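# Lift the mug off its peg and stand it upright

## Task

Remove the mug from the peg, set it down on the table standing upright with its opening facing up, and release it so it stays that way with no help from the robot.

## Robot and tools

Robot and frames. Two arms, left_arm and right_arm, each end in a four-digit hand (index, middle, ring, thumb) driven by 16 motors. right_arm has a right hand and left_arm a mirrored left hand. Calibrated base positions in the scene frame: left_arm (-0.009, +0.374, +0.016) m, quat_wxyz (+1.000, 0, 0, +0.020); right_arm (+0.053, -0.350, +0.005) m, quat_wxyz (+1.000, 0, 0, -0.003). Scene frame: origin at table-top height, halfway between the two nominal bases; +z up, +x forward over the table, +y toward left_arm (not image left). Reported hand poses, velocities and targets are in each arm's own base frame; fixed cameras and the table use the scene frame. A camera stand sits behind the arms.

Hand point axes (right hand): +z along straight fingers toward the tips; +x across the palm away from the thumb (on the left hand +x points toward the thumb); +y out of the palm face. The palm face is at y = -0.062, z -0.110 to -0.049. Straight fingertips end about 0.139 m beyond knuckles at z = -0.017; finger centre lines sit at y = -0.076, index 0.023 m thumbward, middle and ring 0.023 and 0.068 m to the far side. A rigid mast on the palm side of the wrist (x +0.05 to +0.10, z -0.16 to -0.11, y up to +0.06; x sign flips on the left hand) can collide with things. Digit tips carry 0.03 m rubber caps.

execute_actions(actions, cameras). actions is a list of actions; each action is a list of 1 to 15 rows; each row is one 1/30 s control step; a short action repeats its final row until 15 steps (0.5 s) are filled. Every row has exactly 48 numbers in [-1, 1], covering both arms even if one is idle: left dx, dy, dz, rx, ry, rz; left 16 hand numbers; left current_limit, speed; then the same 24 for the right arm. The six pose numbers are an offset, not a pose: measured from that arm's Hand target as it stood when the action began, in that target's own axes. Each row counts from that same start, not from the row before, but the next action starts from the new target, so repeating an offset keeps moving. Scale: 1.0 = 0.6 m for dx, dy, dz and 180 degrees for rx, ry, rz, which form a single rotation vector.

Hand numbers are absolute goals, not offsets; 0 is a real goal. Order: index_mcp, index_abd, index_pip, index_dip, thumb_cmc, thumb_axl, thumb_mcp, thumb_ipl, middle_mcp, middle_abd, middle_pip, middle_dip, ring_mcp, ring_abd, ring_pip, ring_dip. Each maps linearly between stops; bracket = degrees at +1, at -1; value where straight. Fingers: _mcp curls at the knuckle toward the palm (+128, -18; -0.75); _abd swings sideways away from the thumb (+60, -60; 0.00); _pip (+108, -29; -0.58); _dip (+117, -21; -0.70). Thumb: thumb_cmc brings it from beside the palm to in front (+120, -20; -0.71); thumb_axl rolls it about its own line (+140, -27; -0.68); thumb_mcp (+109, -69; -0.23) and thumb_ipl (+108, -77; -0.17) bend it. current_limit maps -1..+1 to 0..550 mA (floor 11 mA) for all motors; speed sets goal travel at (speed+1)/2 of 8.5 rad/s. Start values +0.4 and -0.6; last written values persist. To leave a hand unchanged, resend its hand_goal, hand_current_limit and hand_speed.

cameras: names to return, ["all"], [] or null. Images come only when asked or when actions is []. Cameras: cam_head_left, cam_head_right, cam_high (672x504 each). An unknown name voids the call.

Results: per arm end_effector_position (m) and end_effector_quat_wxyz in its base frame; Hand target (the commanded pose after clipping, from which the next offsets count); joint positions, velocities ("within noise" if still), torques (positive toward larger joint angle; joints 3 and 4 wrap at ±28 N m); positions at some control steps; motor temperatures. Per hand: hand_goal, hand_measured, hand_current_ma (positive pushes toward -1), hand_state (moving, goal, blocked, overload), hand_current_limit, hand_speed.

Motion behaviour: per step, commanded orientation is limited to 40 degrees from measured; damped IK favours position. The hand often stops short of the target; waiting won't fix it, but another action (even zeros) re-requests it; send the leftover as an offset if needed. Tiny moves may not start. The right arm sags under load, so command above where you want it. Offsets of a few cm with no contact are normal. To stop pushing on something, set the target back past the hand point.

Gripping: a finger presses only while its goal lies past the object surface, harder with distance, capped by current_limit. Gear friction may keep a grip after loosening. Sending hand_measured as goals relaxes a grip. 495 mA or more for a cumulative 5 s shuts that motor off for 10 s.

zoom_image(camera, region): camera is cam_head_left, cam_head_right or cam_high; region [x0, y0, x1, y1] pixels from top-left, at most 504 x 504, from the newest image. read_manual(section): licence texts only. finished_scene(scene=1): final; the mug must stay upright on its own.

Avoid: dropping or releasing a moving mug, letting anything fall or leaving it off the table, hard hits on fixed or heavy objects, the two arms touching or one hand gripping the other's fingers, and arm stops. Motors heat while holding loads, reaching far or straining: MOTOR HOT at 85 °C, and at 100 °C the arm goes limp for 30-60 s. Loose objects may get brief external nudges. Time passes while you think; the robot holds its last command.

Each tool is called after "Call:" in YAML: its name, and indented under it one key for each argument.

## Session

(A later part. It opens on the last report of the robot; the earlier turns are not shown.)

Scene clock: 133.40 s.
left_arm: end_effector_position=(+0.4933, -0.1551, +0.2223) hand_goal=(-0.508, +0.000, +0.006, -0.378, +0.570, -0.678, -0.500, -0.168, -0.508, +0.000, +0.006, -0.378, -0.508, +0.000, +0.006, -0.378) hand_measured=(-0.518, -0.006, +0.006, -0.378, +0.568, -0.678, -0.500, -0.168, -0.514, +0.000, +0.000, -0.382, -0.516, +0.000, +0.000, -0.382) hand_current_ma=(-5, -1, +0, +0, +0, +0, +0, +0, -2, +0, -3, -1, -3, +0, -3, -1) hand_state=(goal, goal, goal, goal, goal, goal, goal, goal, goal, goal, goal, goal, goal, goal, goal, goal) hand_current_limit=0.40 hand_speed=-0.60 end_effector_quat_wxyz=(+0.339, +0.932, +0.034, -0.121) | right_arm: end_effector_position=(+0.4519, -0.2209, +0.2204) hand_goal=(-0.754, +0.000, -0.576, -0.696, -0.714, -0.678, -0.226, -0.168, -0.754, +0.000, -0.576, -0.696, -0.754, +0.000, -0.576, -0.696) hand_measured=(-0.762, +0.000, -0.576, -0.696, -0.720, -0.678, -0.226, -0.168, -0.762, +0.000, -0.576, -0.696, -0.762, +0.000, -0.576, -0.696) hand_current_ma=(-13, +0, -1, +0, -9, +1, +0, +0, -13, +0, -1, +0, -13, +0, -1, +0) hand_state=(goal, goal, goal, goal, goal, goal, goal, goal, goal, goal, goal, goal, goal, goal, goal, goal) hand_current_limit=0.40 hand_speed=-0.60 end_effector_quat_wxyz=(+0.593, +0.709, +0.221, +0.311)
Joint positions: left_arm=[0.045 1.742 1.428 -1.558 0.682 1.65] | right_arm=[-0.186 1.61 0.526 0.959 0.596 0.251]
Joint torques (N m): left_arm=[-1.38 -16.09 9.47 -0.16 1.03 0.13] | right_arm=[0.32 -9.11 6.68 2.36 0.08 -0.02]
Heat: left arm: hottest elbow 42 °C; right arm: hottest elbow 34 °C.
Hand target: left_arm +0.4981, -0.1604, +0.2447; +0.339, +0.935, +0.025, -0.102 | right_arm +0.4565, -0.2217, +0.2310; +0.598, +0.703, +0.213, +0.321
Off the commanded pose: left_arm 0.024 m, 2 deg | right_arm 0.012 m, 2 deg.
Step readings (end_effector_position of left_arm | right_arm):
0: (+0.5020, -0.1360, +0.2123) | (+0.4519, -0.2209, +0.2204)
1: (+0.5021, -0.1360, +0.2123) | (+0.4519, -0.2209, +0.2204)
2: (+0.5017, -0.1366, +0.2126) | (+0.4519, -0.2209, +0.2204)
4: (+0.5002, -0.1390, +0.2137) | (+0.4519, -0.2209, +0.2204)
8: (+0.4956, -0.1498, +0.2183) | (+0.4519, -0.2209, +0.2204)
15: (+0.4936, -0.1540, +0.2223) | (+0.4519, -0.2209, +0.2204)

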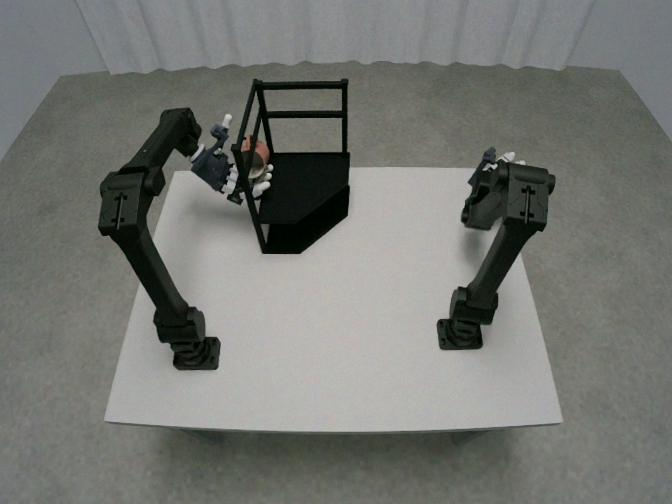

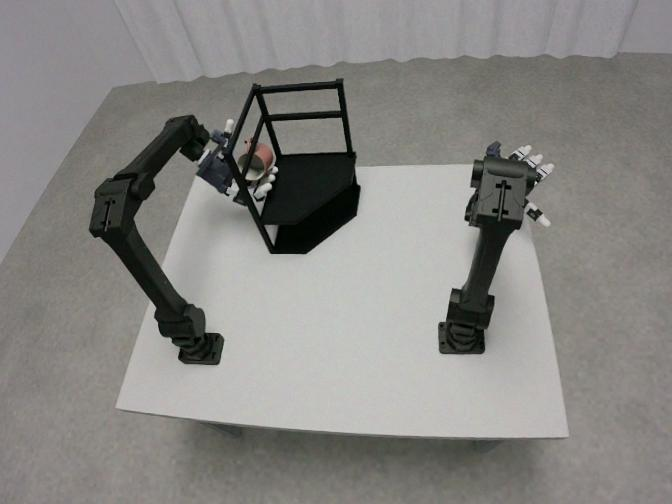

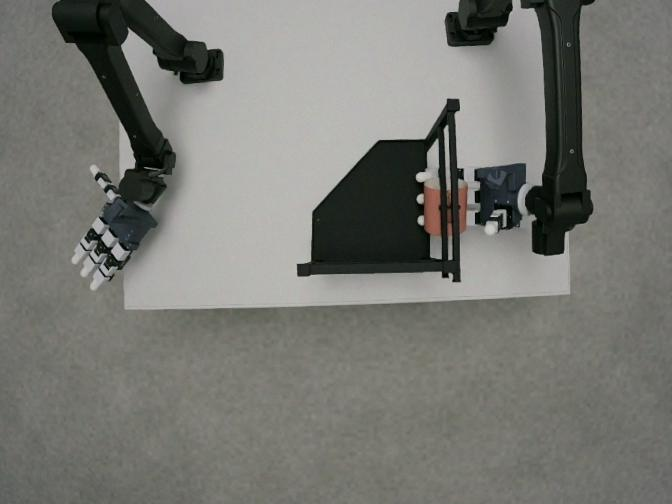

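Call:
execute_actions:
  actions:
    - [[-0.0026,0.0253,0.0004,0.0006,-0.0017,0.0021,-0.507,0,0.007,-0.377,0.571,-0.678,-0.5,-0.168,-0.507,0,0.007,-0.377,-0.507,0,0.007,-0.377,0.4,-0.6,0,0,0,0,0,0,-0.754,0,-0.576,-0.696,-0.714,-0.678,-0.226,-0.168,-0.754,0,-0.576,-0.696,-0.754,0,-0.576,-0.696,0.4,-0.6]]
    - [[-0.0026,0.0253,0.0004,0.0006,-0.0017,0.0021,-0.507,0,0.007,-0.377,0.571,-0.678,-0.5,-0.168,-0.507,0,0.007,-0.377,-0.507,0,0.007,-0.377,0.4,-0.6,0,0,0,0,0,0,-0.754,0,-0.576,-0.696,-0.714,-0.678,-0.226,-0.168,-0.754,0,-0.576,-0.696,-0.754,0,-0.576,-0.696,0.4,-0.6]]
  cameras: ["all"]

Call:
zoom_image:
  camera: "cam_head_left"
  region: [190, 100, 300, 210]

Call:
zoom_image:
  camera: "cam_high"
  region: [400, 130, 560, 270]

Call:
zoom_image:
  camera: "cam_head_right"
  region: [190, 100, 300, 210]

Scene clock: 136.33 s.
left_arm: end_effector_position=(+0.4944, -0.1593, +0.2275) hand_goal=(-0.508, +0.000, +0.006, -0.378, +0.570, -0.678, -0.500, -0.168, -0.508, +0.000, +0.006, -0.378, -0.508, +0.000, +0.006, -0.378) hand_measured=(-0.522, -0.006, +0.002, -0.378, +0.568, -0.678, -0.500, -0.168, -0.550, -0.012, -0.014, -0.382, -0.516, +0.000, +0.000, -0.382) hand_current_ma=(-10, -1, -1, +0, +0, +0, +0, +0, -59, -5, -15, -1, -3, +0, -3, -1) hand_state=(goal, goal, goal, goal, goal, goal, goal, goal, blocked, goal, blocked, goal, goal, goal, goal, goal) hand_current_limit=0.40 hand_speed=-0.60 end_effector_quat_wxyz=(+0.331, +0.934, +0.045, -0.127) | right_arm: end_effector_position=(+0.4519, -0.2209, +0.2204) hand_goal=(-0.754, +0.000, -0.576, -0.696, -0.714, -0.678, -0.226, -0.168, -0.754, +0.000, -0.576, -0.696, -0.754, +0.000, -0.576, -0.696) hand_measured=(-0.762, +0.000, -0.576, -0.696, -0.720, -0.678, -0.226, -0.168, -0.762, +0.000, -0.576, -0.696, -0.762, +0.000, -0.576, -0.696) hand_current_ma=(-13, +0, -1, +0, -9, +1, +0, +0, -13, +0, -1, +0, -13, +0, -1, +0) hand_state=(goal, goal, goal, goal, goal, goal, goal, goal, goal, goal, goal, goal, goal, goal, goal, goal) hand_current_limit=0.40 hand_speed=-0.60 end_effector_quat_wxyz=(+0.593, +0.709, +0.221, +0.311)
Joint positions: left_arm=[0.033 1.734 1.441 -1.573 0.673 1.612] | right_arm=[-0.186 1.61 0.526 0.959 0.596 0.251]
Joint torques (N m): left_arm=[-4.01 -17.26 10.82 -0.66 1.64 0.21] | right_arm=[0.26 -9.41 6.69 2.26 0.08 -0.02]
Heat: left arm: hottest elbow 42 °C; right arm: hottest elbow 34 °C.
Hand target: left_arm +0.4983, -0.1840, +0.2640; +0.338, +0.935, +0.017, -0.105 | right_arm +0.4565, -0.2217, +0.2310; +0.598, +0.703, +0.213, +0.321
Off the commanded pose: left_arm 0.044 m, 4 deg | right_arm 0.012 m, 2 deg.
Step readings (end_effector_position of left_arm | right_arm):
0: (+0.4933, -0.1551, +0.2223) | (+0.4519, -0.2209, +0.2204)
1: (+0.4932, -0.1551, +0.2223) | (+0.4519, -0.2209, +0.2204)
2: (+0.4932, -0.1553, +0.2224) | (+0.4519, -0.2209, +0.2204)
4: (+0.4931, -0.1556, +0.2226) | (+0.4519, -0.2209, +0.2204)
8: (+0.4931, -0.1561, +0.2236) | (+0.4519, -0.2209, +0.2204)
15: (+0.4933, -0.1560, +0.2238) | (+0.4519, -0.2209, +0.2204)
16: (+0.4933, -0.1562, +0.2238) | (+0.4519, -0.2209, +0.2204)
17: (+0.4933, -0.1563, +0.2238) | (+0.4519, -0.2209, +0.2204)
19: (+0.4937, -0.1571, +0.2250) | (+0.4519, -0.2209, +0.2204)
23: (+0.4942, -0.1590, +0.2274) | (+0.4519, -0.2209, +0.2204)
30: (+0.4944, -0.1594, +0.2275) | (+0.4519, -0.2209, +0.2204)

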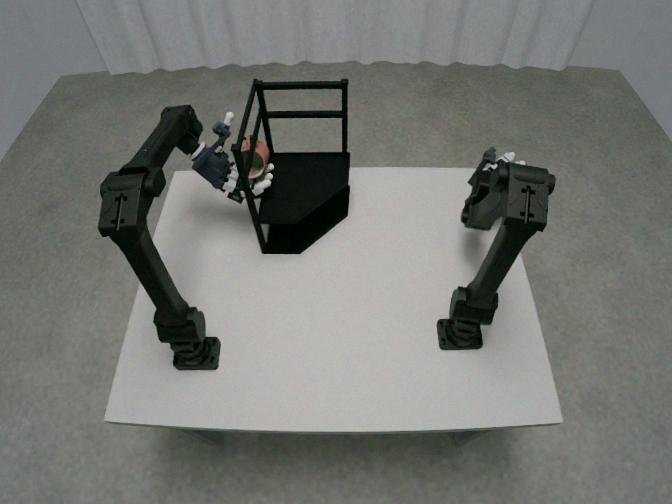

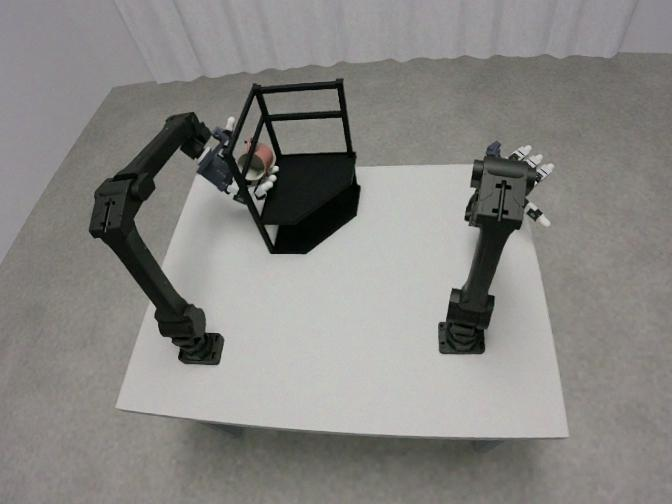

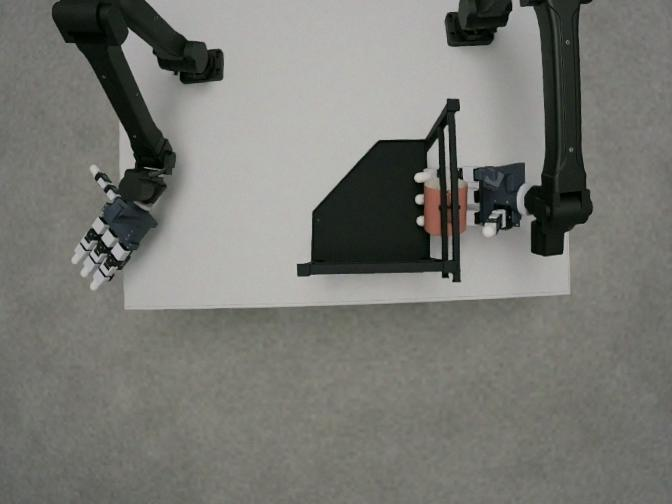

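Scaled by 4.582 from the camera's 672x504 image, which has a finer 960x720 frame.

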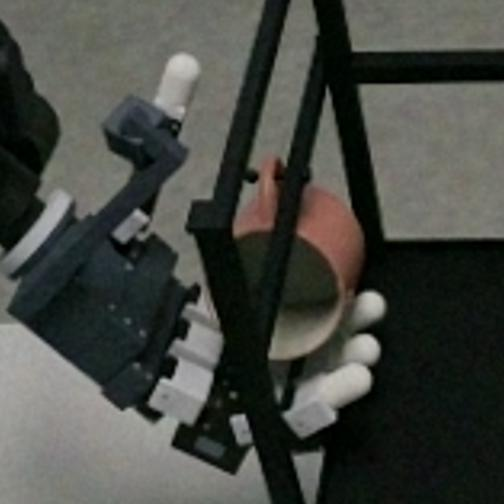

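Scaled by 3.150 from the camera's 672x504 image, which has a finer 960x720 frame.

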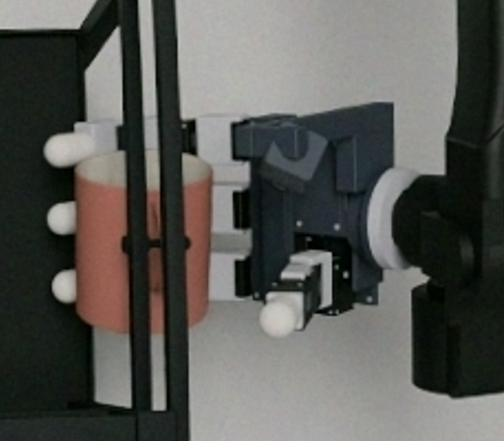

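Scaled by 4.582 from the camera's 672x504 image, which has a finer 960x720 frame.

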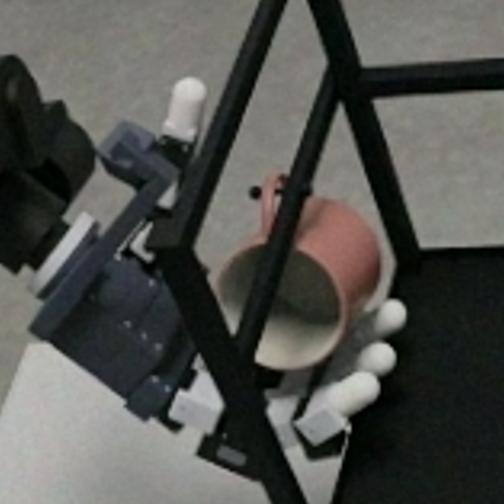

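Call:
zoom_image:
  camera: "cam_head_left"
  region: [230, 120, 280, 170]

Call:
zoom_image:
  camera: "cam_head_right"
  region: [230, 120, 280, 170]

Call:
zoom_image:
  camera: "cam_high"
  region: [415, 160, 485, 230]

Scaled by 10.080 from the camera's 672x504 image, which has a finer 960x720 frame.

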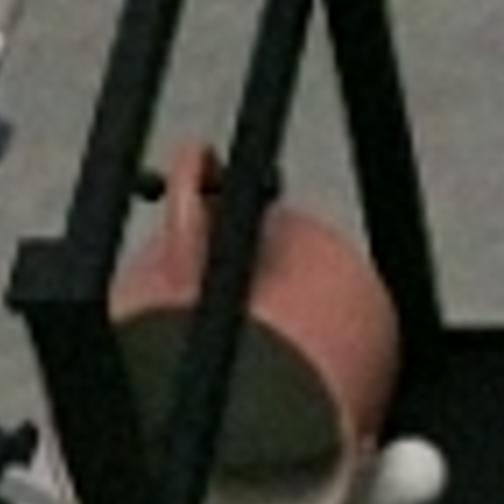

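Scaled by 10.080 from the camera's 672x504 image, which has a finer 960x720 frame.

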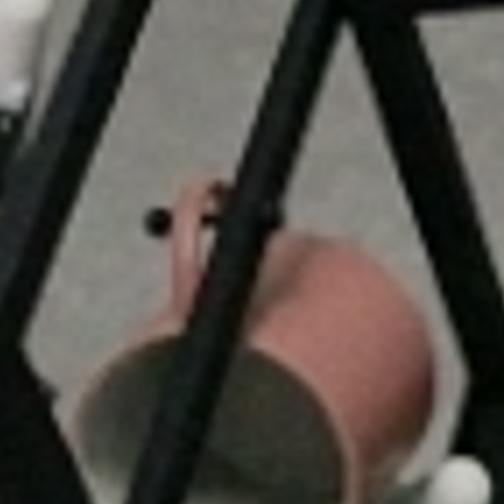

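Scaled by 7.200 from the camera's 672x504 image, which has a finer 960x720 frame.

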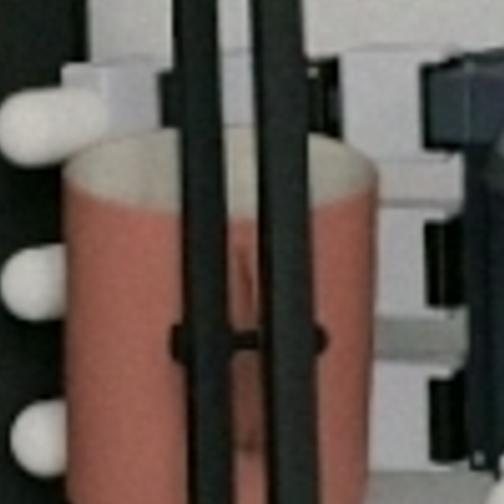

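Call:
execute_actions:
  actions:
    - [[0.0024,-0.0329,0.0044,0,0.017,0.0143,-0.507,0,0.007,-0.377,0.571,-0.678,-0.5,-0.168,-0.507,0,0.007,-0.377,-0.507,0,0.007,-0.377,0.4,-0.6,0,0,0,0,0,0,-0.754,0,-0.576,-0.696,-0.714,-0.678,-0.226,-0.168,-0.754,0,-0.576,-0.696,-0.754,0,-0.576,-0.696,0.4,-0.6]]
    - [[0.0024,-0.0329,0.0044,0,0.017,0.0143,-0.507,0,0.007,-0.377,0.571,-0.678,-0.5,-0.168,-0.507,0,0.007,-0.377,-0.507,0,0.007,-0.377,0.4,-0.6,0,0,0,0,0,0,-0.754,0,-0.576,-0.696,-0.714,-0.678,-0.226,-0.168,-0.754,0,-0.576,-0.696,-0.754,0,-0.576,-0.696,0.4,-0.6]]
  cameras: ["all"]

Call:
zoom_image:
  camera: "cam_head_left"
  region: [190, 100, 300, 210]

Call:
zoom_image:
  camera: "cam_head_right"
  region: [190, 100, 300, 210]

Scene clock: 142.33 s.
left_arm: end_effector_position=(+0.4986, -0.1584, +0.2286) hand_goal=(-0.508, +0.000, +0.006, -0.378, +0.570, -0.678, -0.500, -0.168, -0.508, +0.000, +0.006, -0.378, -0.508, +0.000, +0.006, -0.378) hand_measured=(-0.526, +0.004, +0.000, -0.378, +0.568, -0.678, -0.500, -0.168, -0.530, +0.012, -0.004, -0.382, -0.502, +0.002, +0.010, -0.382) hand_current_ma=(-13, +1, -2, +0, +0, +0, +0, +0, -21, +6, -5, -1, +2, +0, +1, -1) hand_state=(goal, goal, goal, goal, goal, goal, goal, goal, blocked, goal, goal, goal, goal, goal, goal, goal) hand_current_limit=0.40 hand_speed=-0.60 end_effector_quat_wxyz=(+0.339, +0.939, -0.002, -0.053) | right_arm: end_effector_position=(+0.4519, -0.2209, +0.2204) hand_goal=(-0.754, +0.000, -0.576, -0.696, -0.714, -0.678, -0.226, -0.168, -0.754, +0.000, -0.576, -0.696, -0.754, +0.000, -0.576, -0.696) hand_measured=(-0.762, +0.000, -0.576, -0.696, -0.720, -0.678, -0.226, -0.168, -0.762, +0.000, -0.576, -0.696, -0.762, +0.000, -0.576, -0.696) hand_current_ma=(-13, +0, -1, +0, -9, +1, +0, +0, -13, +0, -1, +0, -13, +0, -1, +0) hand_state=(goal, goal, goal, goal, goal, goal, goal, goal, goal, goal, goal, goal, goal, goal, goal, goal) hand_current_limit=0.40 hand_speed=-0.60 end_effector_quat_wxyz=(+0.593, +0.709, +0.221, +0.311)
Joint positions: left_arm=[0.039 1.702 1.397 -1.428 0.685 1.673] | right_arm=[-0.186 1.61 0.526 0.959 0.596 0.251]
Joint torques (N m): left_arm=[-0.21 -15.38 6.22 0.75 1.03 0.12] | right_arm=[0.21 -9.23 6.71 2.26 0.08 0]
Heat: left arm: hottest elbow 43 °C; right arm: hottest elbow 34 °C.
Hand target: left_arm +0.4972, -0.1571, +0.2347; +0.341, +0.939, -0.007, -0.039 | right_arm +0.4565, -0.2217, +0.2310; +0.598, +0.703, +0.213, +0.321
Off the commanded pose: left_arm 0.006 m, 2 deg | right_arm 0.012 m, 2 deg.
Step readings (end_effector_position of left_arm | right_arm):
0: (+0.4945, -0.1593, +0.2275) | (+0.4519, -0.2209, +0.2204)
1: (+0.4945, -0.1593, +0.2275) | (+0.4519, -0.2209, +0.2204)
2: (+0.4948, -0.1593, +0.2276) | (+0.4519, -0.2209, +0.2204)
4: (+0.4961, -0.1593, +0.2282) | (+0.4519, -0.2209, +0.2204)
8: (+0.4992, -0.1595, +0.2308) | (+0.4519, -0.2209, +0.2204)
15: (+0.5006, -0.1595, +0.2327) | (+0.4519, -0.2209, +0.2204)
16: (+0.5006, -0.1596, +0.2329) | (+0.4519, -0.2209, +0.2204)
17: (+0.5009, -0.1596, +0.2322) | (+0.4519, -0.2209, +0.2204)
19: (+0.5007, -0.1596, +0.2305) | (+0.4519, -0.2209, +0.2204)
23: (+0.4994, -0.1586, +0.2286) | (+0.4519, -0.2209, +0.2204)
30: (+0.4987, -0.1583, +0.2286) | (+0.4519, -0.2209, +0.2204)

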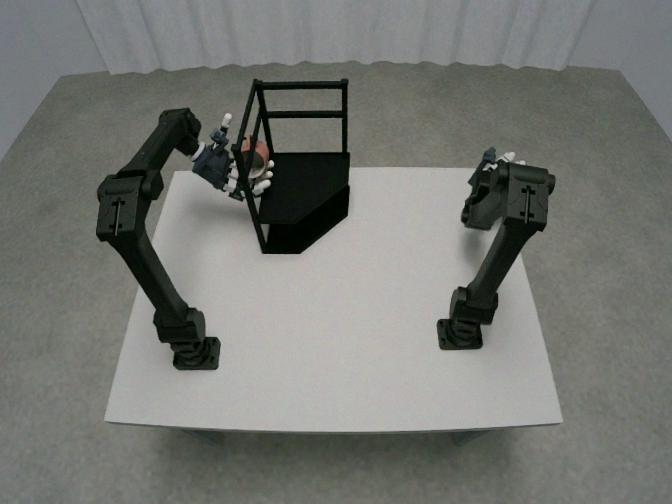

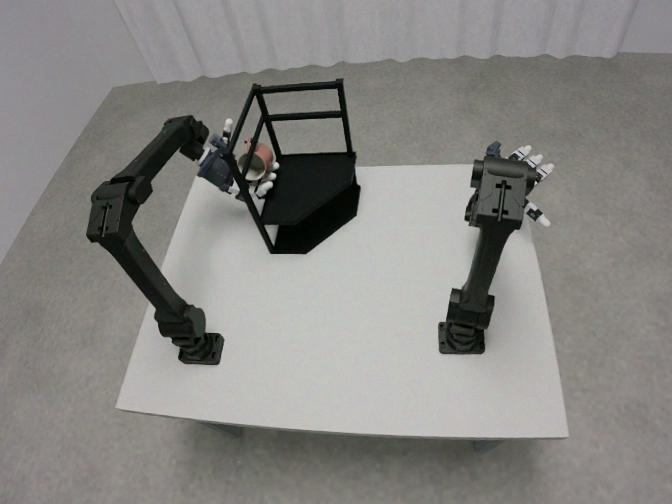

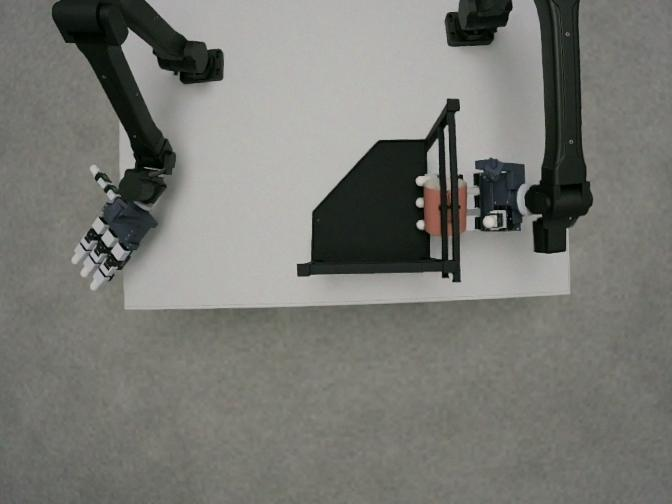

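Scaled by 4.582 from the camera's 672x504 image, which has a finer 960x720 frame.

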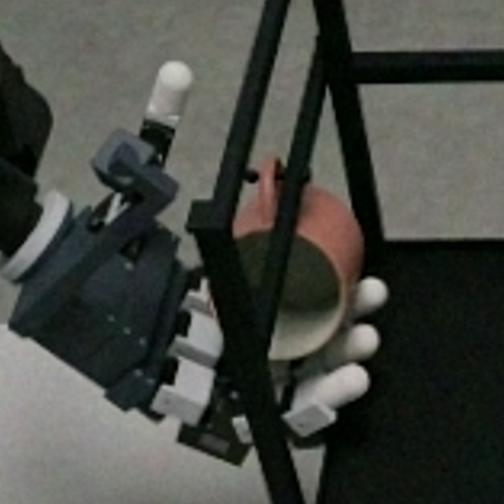

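Scaled by 4.582 from the camera's 672x504 image, which has a finer 960x720 frame.

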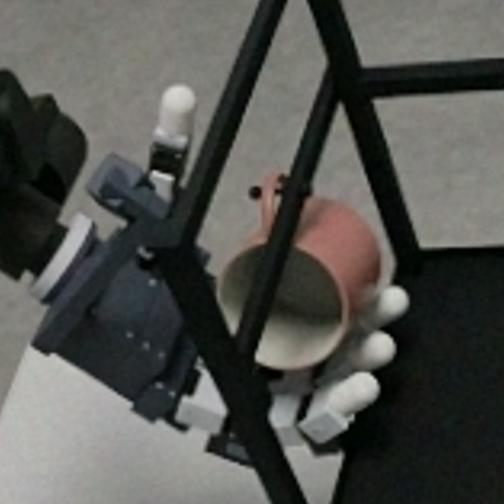

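Call:
execute_actions:
  actions:
    - [[-0.0014,0.0211,-0.0148,0,0,0,-0.507,0,0.007,-0.377,0.571,-0.678,-0.5,-0.168,-0.507,0,0.007,-0.377,-0.507,0,0.007,-0.377,0.4,-0.6,0,0,0,0,0,0,-0.754,0,-0.576,-0.696,-0.714,-0.678,-0.226,-0.168,-0.754,0,-0.576,-0.696,-0.754,0,-0.576,-0.696,0.4,-0.6]]
  cameras: ["all"]

Call:
zoom_image:
  camera: "cam_head_left"
  region: [190, 100, 300, 210]

Call:
zoom_image:
  camera: "cam_head_right"
  region: [190, 100, 300, 210]

Call:
zoom_image:
  camera: "cam_high"
  region: [400, 130, 560, 270]

Scene clock: 144.73 s.
left_arm: end_effector_position=(+0.4975, -0.1584, +0.2300) hand_goal=(-0.508, +0.000, +0.006, -0.378, +0.570, -0.678, -0.500, -0.168, -0.508, +0.000, +0.006, -0.378, -0.508, +0.000, +0.006, -0.378) hand_measured=(-0.526, +0.004, +0.000, -0.378, +0.568, -0.678, -0.500, -0.168, -0.530, +0.004, -0.004, -0.382, -0.508, +0.002, +0.010, -0.382) hand_current_ma=(-13, +1, -2, +0, +0, +0, +0, +0, -21, +1, -5, -1, +0, +0, +1, -1) hand_state=(goal, goal, goal, goal, goal, goal, goal, goal, blocked, goal, goal, goal, goal, goal, goal, goal) hand_current_limit=0.40 hand_speed=-0.60 end_effector_quat_wxyz=(+0.339, +0.939, -0.002, -0.054) | right_arm: end_effector_position=(+0.4519, -0.2209, +0.2204) hand_goal=(-0.754, +0.000, -0.576, -0.696, -0.714, -0.678, -0.226, -0.168, -0.754, +0.000, -0.576, -0.696, -0.754, +0.000, -0.576, -0.696) hand_measured=(-0.762, +0.000, -0.576, -0.696, -0.720, -0.678, -0.226, -0.168, -0.762, +0.000, -0.576, -0.696, -0.762, +0.000, -0.576, -0.696) hand_current_ma=(-13, +0, -1, +0, -9, +1, +0, +0, -13, +0, -1, +0, -13, +0, -1, +0) hand_state=(goal, goal, goal, goal, goal, goal, goal, goal, goal, goal, goal, goal, goal, goal, goal, goal) hand_current_limit=0.40 hand_speed=-0.60 end_effector_quat_wxyz=(+0.593, +0.709, +0.221, +0.311)
Joint positions: left_arm=[0.039 1.7 1.397 -1.433 0.685 1.673] | right_arm=[-0.186 1.61 0.526 0.959 0.596 0.251]
Joint torques (N m): left_arm=[-0.73 -16.5 8.09 -0.2 1.09 0.07] | right_arm=[0.5 -9.29 6.72 2.32 0.08 -0.02]
Heat: left arm: hottest elbow 42 °C; right arm: hottest elbow 34 °C.
Hand target: left_arm +0.4972, -0.1611, +0.2497; +0.341, +0.939, -0.007, -0.039 | right_arm +0.4565, -0.2217, +0.2310; +0.598, +0.703, +0.213, +0.321
Off the commanded pose: left_arm 0.020 m, 2 deg | right_arm 0.012 m, 2 deg.
Step readings (end_effector_position of left_arm | right_arm):
0: (+0.4985, -0.1584, +0.2286) | (+0.4519, -0.2209, +0.2204)
1: (+0.4985, -0.1584, +0.2286) | (+0.4519, -0.2209, +0.2204)
2: (+0.4985, -0.1584, +0.2288) | (+0.4519, -0.2209, +0.2204)
4: (+0.4984, -0.1584, +0.2292) | (+0.4519, -0.2209, +0.2204)
8: (+0.4977, -0.1584, +0.2298) | (+0.4519, -0.2209, +0.2204)
15: (+0.4975, -0.1584, +0.2300) | (+0.4519, -0.2209, +0.2204)

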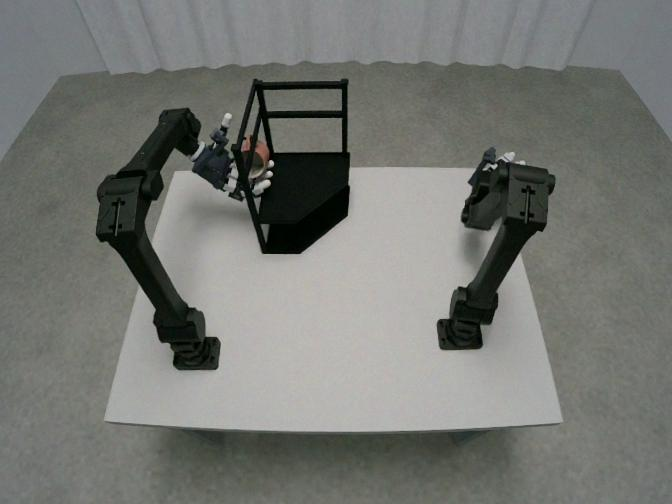

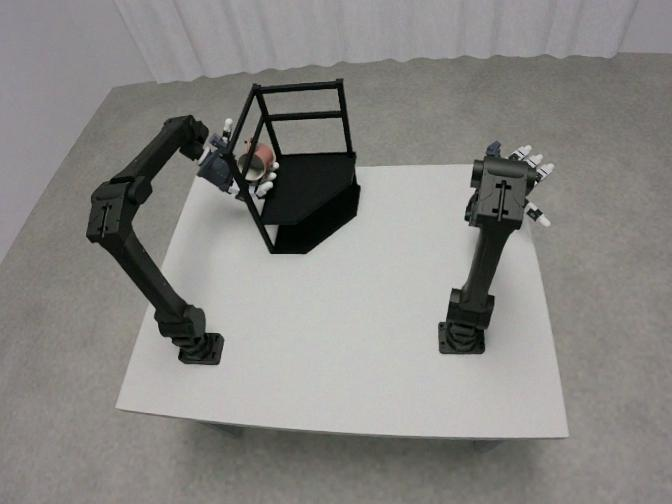

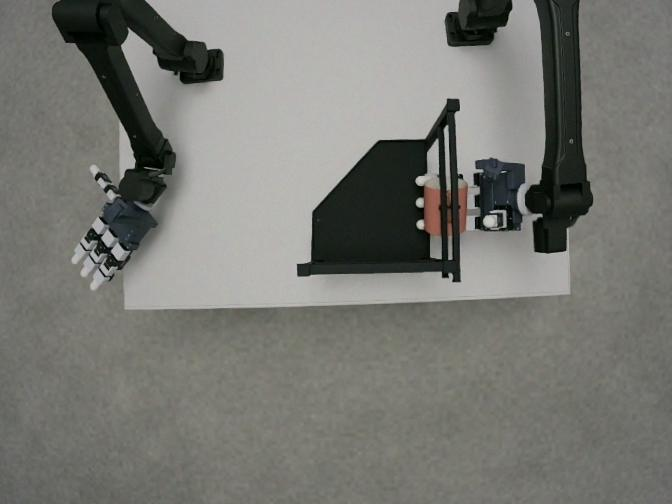

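Scaled by 4.582 from the camera's 672x504 image, which has a finer 960x720 frame.

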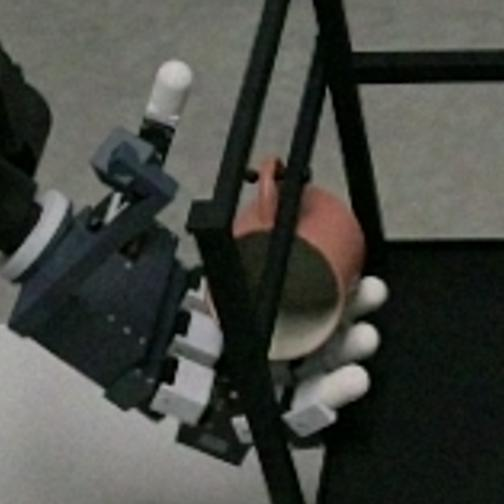

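Scaled by 4.582 from the camera's 672x504 image, which has a finer 960x720 frame.

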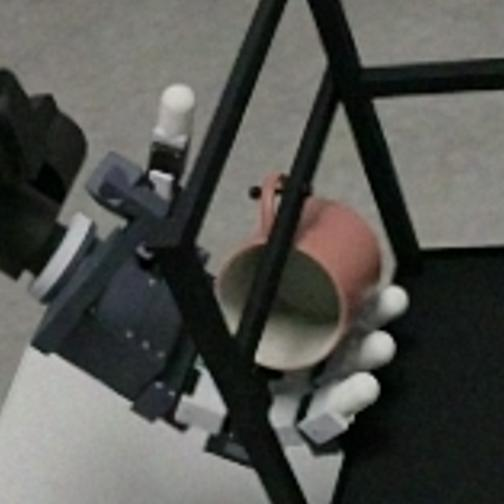

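Scaled by 3.150 from the camera's 672x504 image, which has a finer 960x720 frame.

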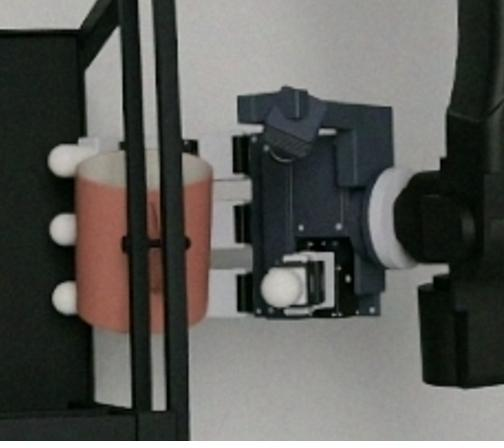

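Call:
zoom_image:
  camera: "cam_head_right"
  region: [235, 155, 285, 205]

Call:
zoom_image:
  camera: "cam_head_left"
  region: [235, 150, 285, 200]

Call:
zoom_image:
  camera: "cam_high"
  region: [410, 170, 480, 240]

Scaled by 10.080 from the camera's 672x504 image, which has a finer 960x720 frame.

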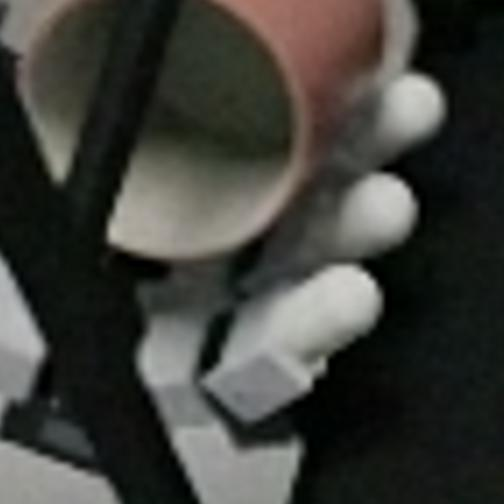

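Scaled by 10.080 from the camera's 672x504 image, which has a finer 960x720 frame.

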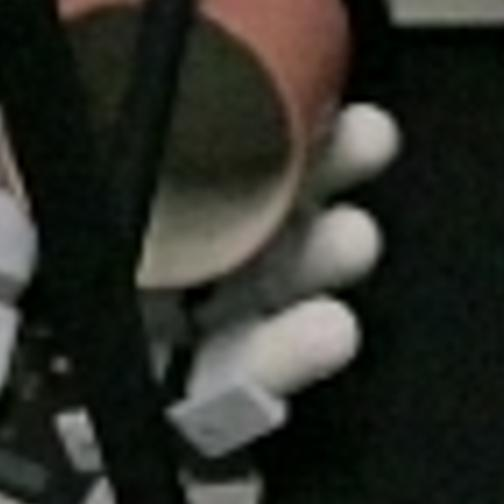

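Scaled by 7.200 from the camera's 672x504 image, which has a finer 960x720 frame.

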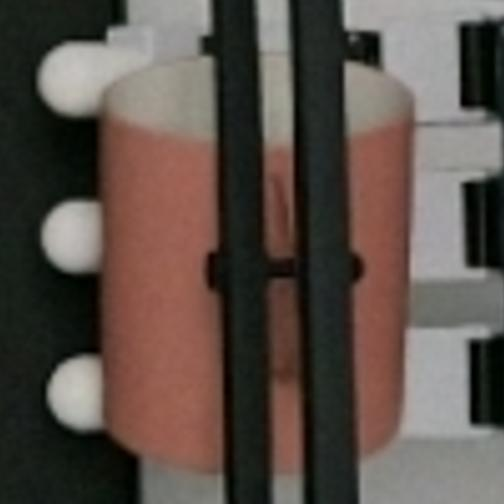

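Call:
execute_actions:
  actions:
    - [[0,0,0,0,0.0255,0.0215,-0.507,0,0.007,-0.377,0.571,-0.678,-0.5,-0.168,-0.507,0,0.007,-0.377,-0.507,0,0.007,-0.377,0.4,-0.6,0,0,0,0,0,0,-0.754,0,-0.576,-0.696,-0.714,-0.678,-0.226,-0.168,-0.754,0,-0.576,-0.696,-0.754,0,-0.576,-0.696,0.4,-0.6]]
    - [[0,0,0,0,0.0255,0.0215,-0.507,0,0.007,-0.377,0.571,-0.678,-0.5,-0.168,-0.507,0,0.007,-0.377,-0.507,0,0.007,-0.377,0.4,-0.6,0,0,0,0,0,0,-0.754,0,-0.576,-0.696,-0.714,-0.678,-0.226,-0.168,-0.754,0,-0.576,-0.696,-0.754,0,-0.576,-0.696,0.4,-0.6]]
  cameras: ["all"]

Call:
zoom_image:
  camera: "cam_head_left"
  region: [190, 100, 300, 210]

Call:
zoom_image:
  camera: "cam_head_right"
  region: [190, 100, 300, 210]

Call:
zoom_image:
  camera: "cam_high"
  region: [400, 130, 560, 270]

Scene clock: 150.10 s.
left_arm: end_effector_position=(+0.4960, -0.1592, +0.2373) hand_goal=(-0.508, +0.000, +0.006, -0.378, +0.570, -0.678, -0.500, -0.168, -0.508, +0.000, +0.006, -0.378, -0.508, +0.000, +0.006, -0.378) hand_measured=(-0.546, -0.002, -0.016, -0.380, +0.568, -0.678, -0.500, -0.168, -0.528, +0.014, -0.004, -0.382, -0.472, +0.022, +0.026, -0.382) hand_current_ma=(-49, +0, -18, -1, +0, +0, +0, +0, -17, +7, -5, -1, +45, +14, +15, -1) hand_state=(blocked, goal, blocked, goal, goal, goal, goal, goal, blocked, goal, goal, goal, blocked, blocked, goal, goal) hand_current_limit=0.40 hand_speed=-0.60 end_effector_quat_wxyz=(+0.338, +0.940, -0.034, +0.036) | right_arm: end_effector_position=(+0.4519, -0.2209, +0.2204) hand_goal=(-0.754, +0.000, -0.576, -0.696, -0.714, -0.678, -0.226, -0.168, -0.754, +0.000, -0.576, -0.696, -0.754, +0.000, -0.576, -0.696) hand_measured=(-0.762, +0.000, -0.576, -0.696, -0.720, -0.678, -0.226, -0.168, -0.762, +0.000, -0.576, -0.696, -0.762, +0.000, -0.576, -0.696) hand_current_ma=(-13, +0, -1, +0, -9, +1, +0, +0, -13, +0, -1, +0, -13, +0, -1, +0) hand_state=(goal, goal, goal, goal, goal, goal, goal, goal, goal, goal, goal, goal, goal, goal, goal, goal) hand_current_limit=0.40 hand_speed=-0.60 end_effector_quat_wxyz=(+0.593, +0.709, +0.221, +0.311)
Joint positions: left_arm=[0.039 1.619 1.309 -1.234 0.694 1.673] | right_arm=[-0.186 1.61 0.526 0.959 0.596 0.251]
Joint torques (N m): left_arm=[-0.32 -14.92 7.17 1.43 1.39 0.03] | right_arm=[0.32 -9.11 6.71 2.3 0.08 -0.01]
Heat: left arm: hottest elbow 42 °C; right arm: hottest elbow 34 °C.
Hand target: left_arm +0.4972, -0.1612, +0.2498; +0.342, +0.937, -0.043, +0.059 | right_arm +0.4565, -0.2217, +0.2310; +0.598, +0.703, +0.213, +0.321
Off the commanded pose: left_arm 0.012 m, 3 deg | right_arm 0.012 m, 2 deg.
Step readings (end_effector_position of left_arm | right_arm):
0: (+0.4975, -0.1584, +0.2300) | (+0.4519, -0.2209, +0.2204)
1: (+0.4975, -0.1584, +0.2300) | (+0.4519, -0.2209, +0.2204)
2: (+0.4982, -0.1584, +0.2303) | (+0.4519, -0.2209, +0.2204)
4: (+0.4992, -0.1584, +0.2316) | (+0.4519, -0.2209, +0.2204)
8: (+0.4993, -0.1585, +0.2343) | (+0.4519, -0.2209, +0.2204)
15: (+0.4991, -0.1586, +0.2347) | (+0.4519, -0.2209, +0.2204)
16: (+0.4991, -0.1586, +0.2346) | (+0.4519, -0.2209, +0.2204)
17: (+0.4993, -0.1587, +0.2344) | (+0.4519, -0.2209, +0.2204)
19: (+0.4986, -0.1589, +0.2347) | (+0.4519, -0.2209, +0.2204)
23: (+0.4966, -0.1590, +0.2368) | (+0.4519, -0.2209, +0.2204)
30: (+0.4961, -0.1591, +0.2371) | (+0.4519, -0.2209, +0.2204)

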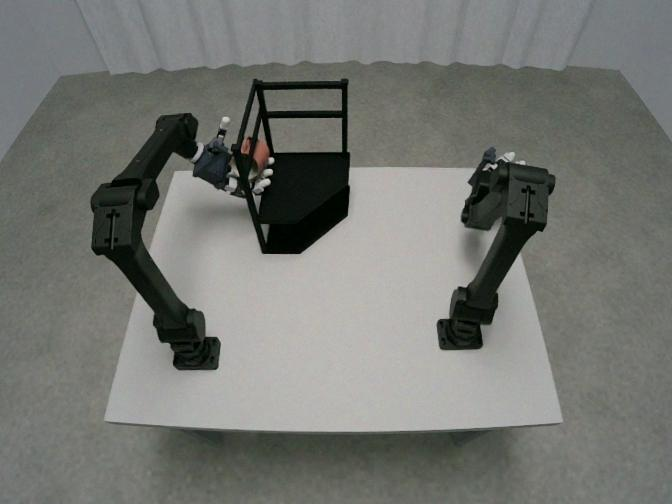

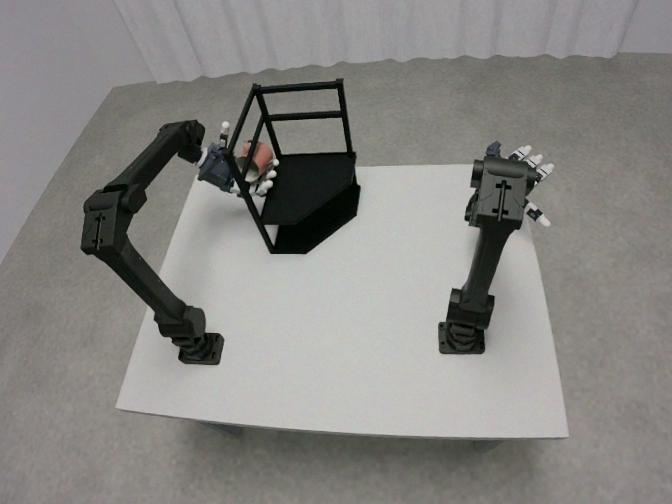

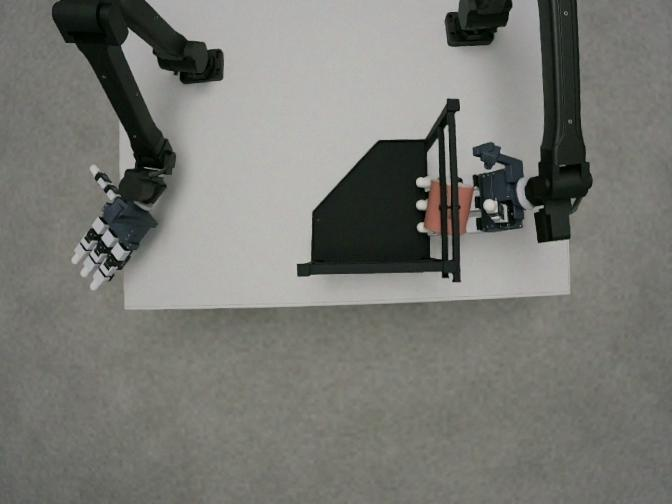

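Scaled by 4.582 from the camera's 672x504 image, which has a finer 960x720 frame.

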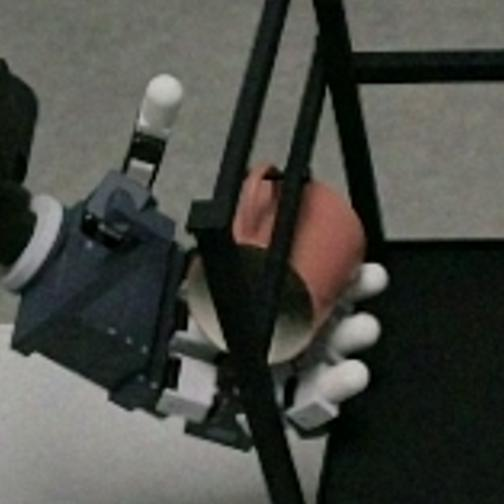

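Scaled by 4.582 from the camera's 672x504 image, which has a finer 960x720 frame.

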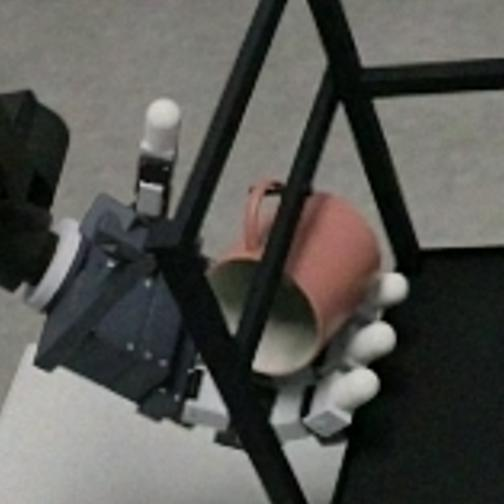

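Scaled by 3.150 from the camera's 672x504 image, which has a finer 960x720 frame.

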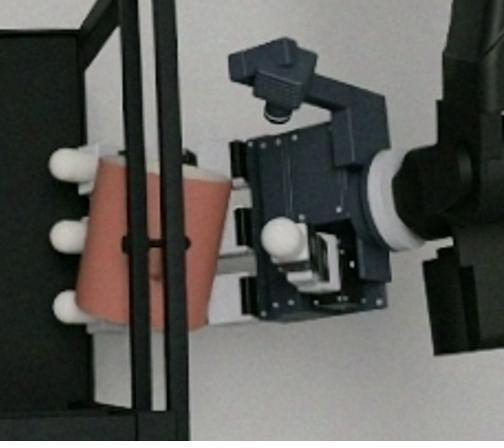

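Call:
execute_actions:
  actions:
    - [[0.0035,0.0145,-0.0225,0,0,0,-0.507,0,0.007,-0.377,0.571,-0.678,-0.5,-0.168,-0.507,0,0.007,-0.377,-0.507,0,0.007,-0.377,0.4,-0.6,0,0,0,0,0,0,-0.754,0,-0.576,-0.696,-0.714,-0.678,-0.226,-0.168,-0.754,0,-0.576,-0.696,-0.754,0,-0.576,-0.696,0.4,-0.6]]
  cameras: ["all"]

Call:
zoom_image:
  camera: "cam_head_left"
  region: [190, 100, 300, 210]

Call:
zoom_image:
  camera: "cam_head_right"
  region: [190, 100, 300, 210]

Call:
zoom_image:
  camera: "cam_high"
  region: [400, 130, 560, 270]

Scene clock: 151.93 s.
left_arm: end_effector_position=(+0.4949, -0.1588, +0.2374) hand_goal=(-0.508, +0.000, +0.006, -0.378, +0.570, -0.678, -0.500, -0.168, -0.508, +0.000, +0.006, -0.378, -0.508, +0.000, +0.006, -0.378) hand_measured=(-0.546, -0.002, -0.016, -0.380, +0.568, -0.678, -0.500, -0.168, -0.528, +0.000, -0.004, -0.382, -0.474, +0.008, +0.026, -0.382) hand_current_ma=(-51, +0, -18, -1, +0, +0, +0, +0, -17, +0, -5, -1, +40, +3, +15, -1) hand_state=(blocked, goal, blocked, goal, goal, goal, goal, goal, blocked, goal, goal, goal, blocked, goal, goal, goal) hand_current_limit=0.40 hand_speed=-0.60 end_effector_quat_wxyz=(+0.339, +0.940, -0.033, +0.033) | right_arm: end_effector_position=(+0.4519, -0.2209, +0.2204) hand_goal=(-0.754, +0.000, -0.576, -0.696, -0.714, -0.678, -0.226, -0.168, -0.754, +0.000, -0.576, -0.696, -0.754, +0.000, -0.576, -0.696) hand_measured=(-0.762, +0.000, -0.576, -0.696, -0.720, -0.678, -0.226, -0.168, -0.762, +0.000, -0.576, -0.696, -0.762, +0.000, -0.576, -0.696) hand_current_ma=(-13, +0, -1, +0, -9, +1, +0, +0, -13, +0, -1, +0, -13, +0, -1, +0) hand_state=(goal, goal, goal, goal, goal, goal, goal, goal, goal, goal, goal, goal, goal, goal, goal, goal) hand_current_limit=0.40 hand_speed=-0.60 end_effector_quat_wxyz=(+0.593, +0.709, +0.221, +0.311)
Joint positions: left_arm=[0.04 1.618 1.308 -1.241 0.694 1.673] | right_arm=[-0.186 1.61 0.526 0.959 0.596 0.251]
Joint torques (N m): left_arm=[-0.38 -15.97 8.96 0.06 1.43 0.11] | right_arm=[0.32 -9.17 6.79 2.35 0.07 -0.01]
Heat: left arm: hottest elbow 42 °C; right arm: hottest elbow 34 °C.
Hand target: left_arm +0.4971, -0.1591, +0.2657; +0.342, +0.937, -0.043, +0.059 | right_arm +0.4565, -0.2217, +0.2310; +0.598, +0.703, +0.213, +0.321
Off the commanded pose: left_arm 0.028 m, 3 deg | right_arm 0.012 m, 2 deg.
Step readings (end_effector_position of left_arm | right_arm):
0: (+0.4959, -0.1592, +0.2372) | (+0.4519, -0.2209, +0.2204)
1: (+0.4960, -0.1590, +0.2372) | (+0.4519, -0.2209, +0.2204)
2: (+0.4960, -0.1590, +0.2374) | (+0.4519, -0.2209, +0.2204)
4: (+0.4957, -0.1590, +0.2375) | (+0.4519, -0.2209, +0.2204)
8: (+0.4952, -0.1588, +0.2374) | (+0.4519, -0.2209, +0.2204)
15: (+0.4949, -0.1588, +0.2374) | (+0.4519, -0.2209, +0.2204)

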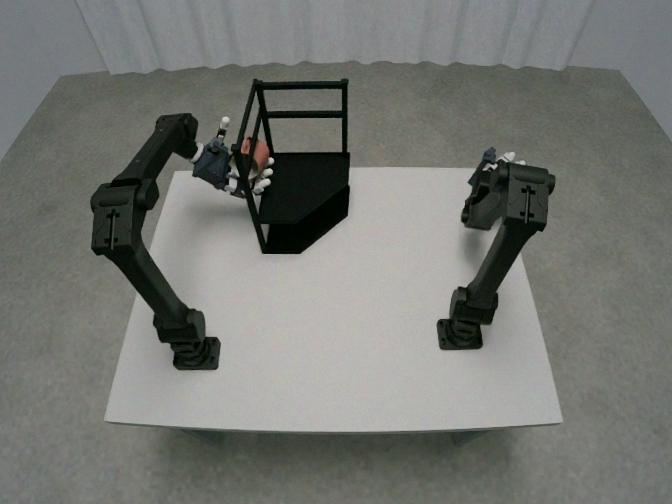

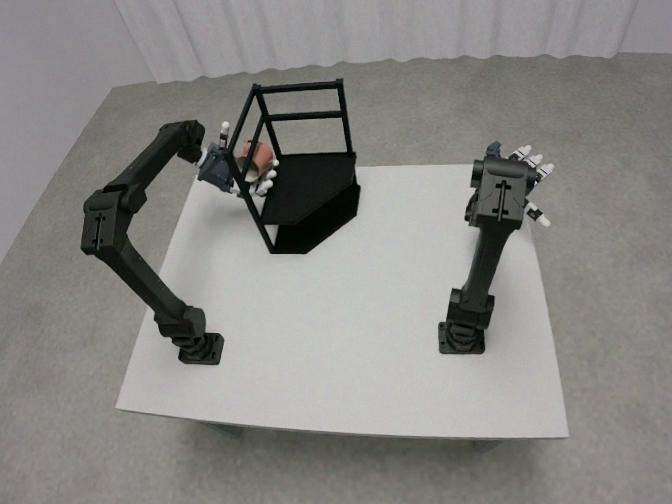

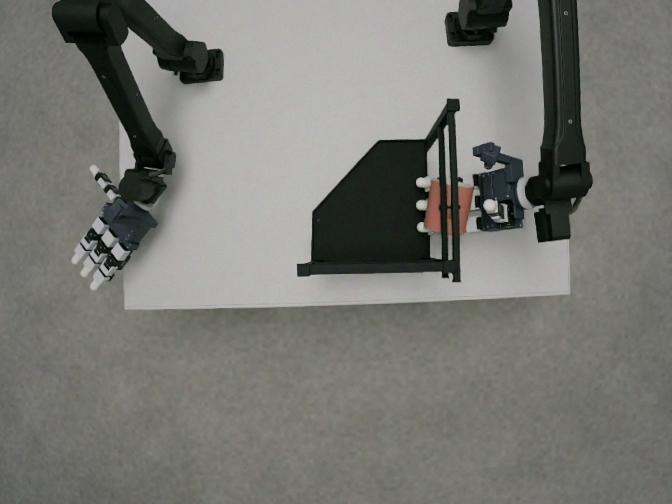

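Scaled by 4.582 from the camera's 672x504 image, which has a finer 960x720 frame.

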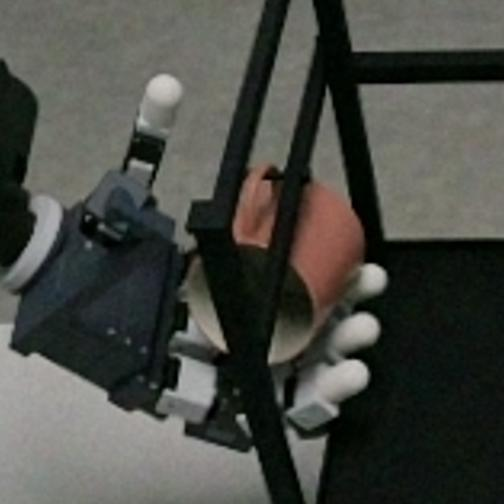

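Scaled by 4.582 from the camera's 672x504 image, which has a finer 960x720 frame.

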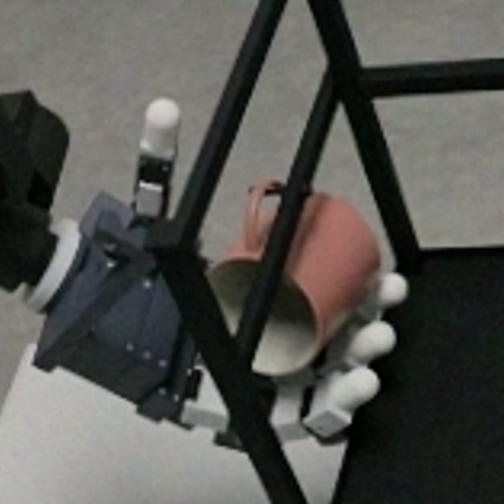

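Scaled by 3.150 from the camera's 672x504 image, which has a finer 960x720 frame.

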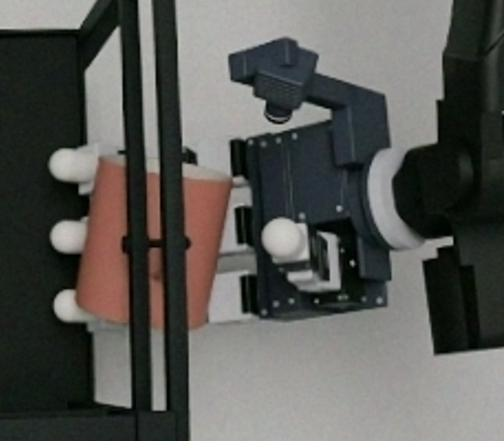

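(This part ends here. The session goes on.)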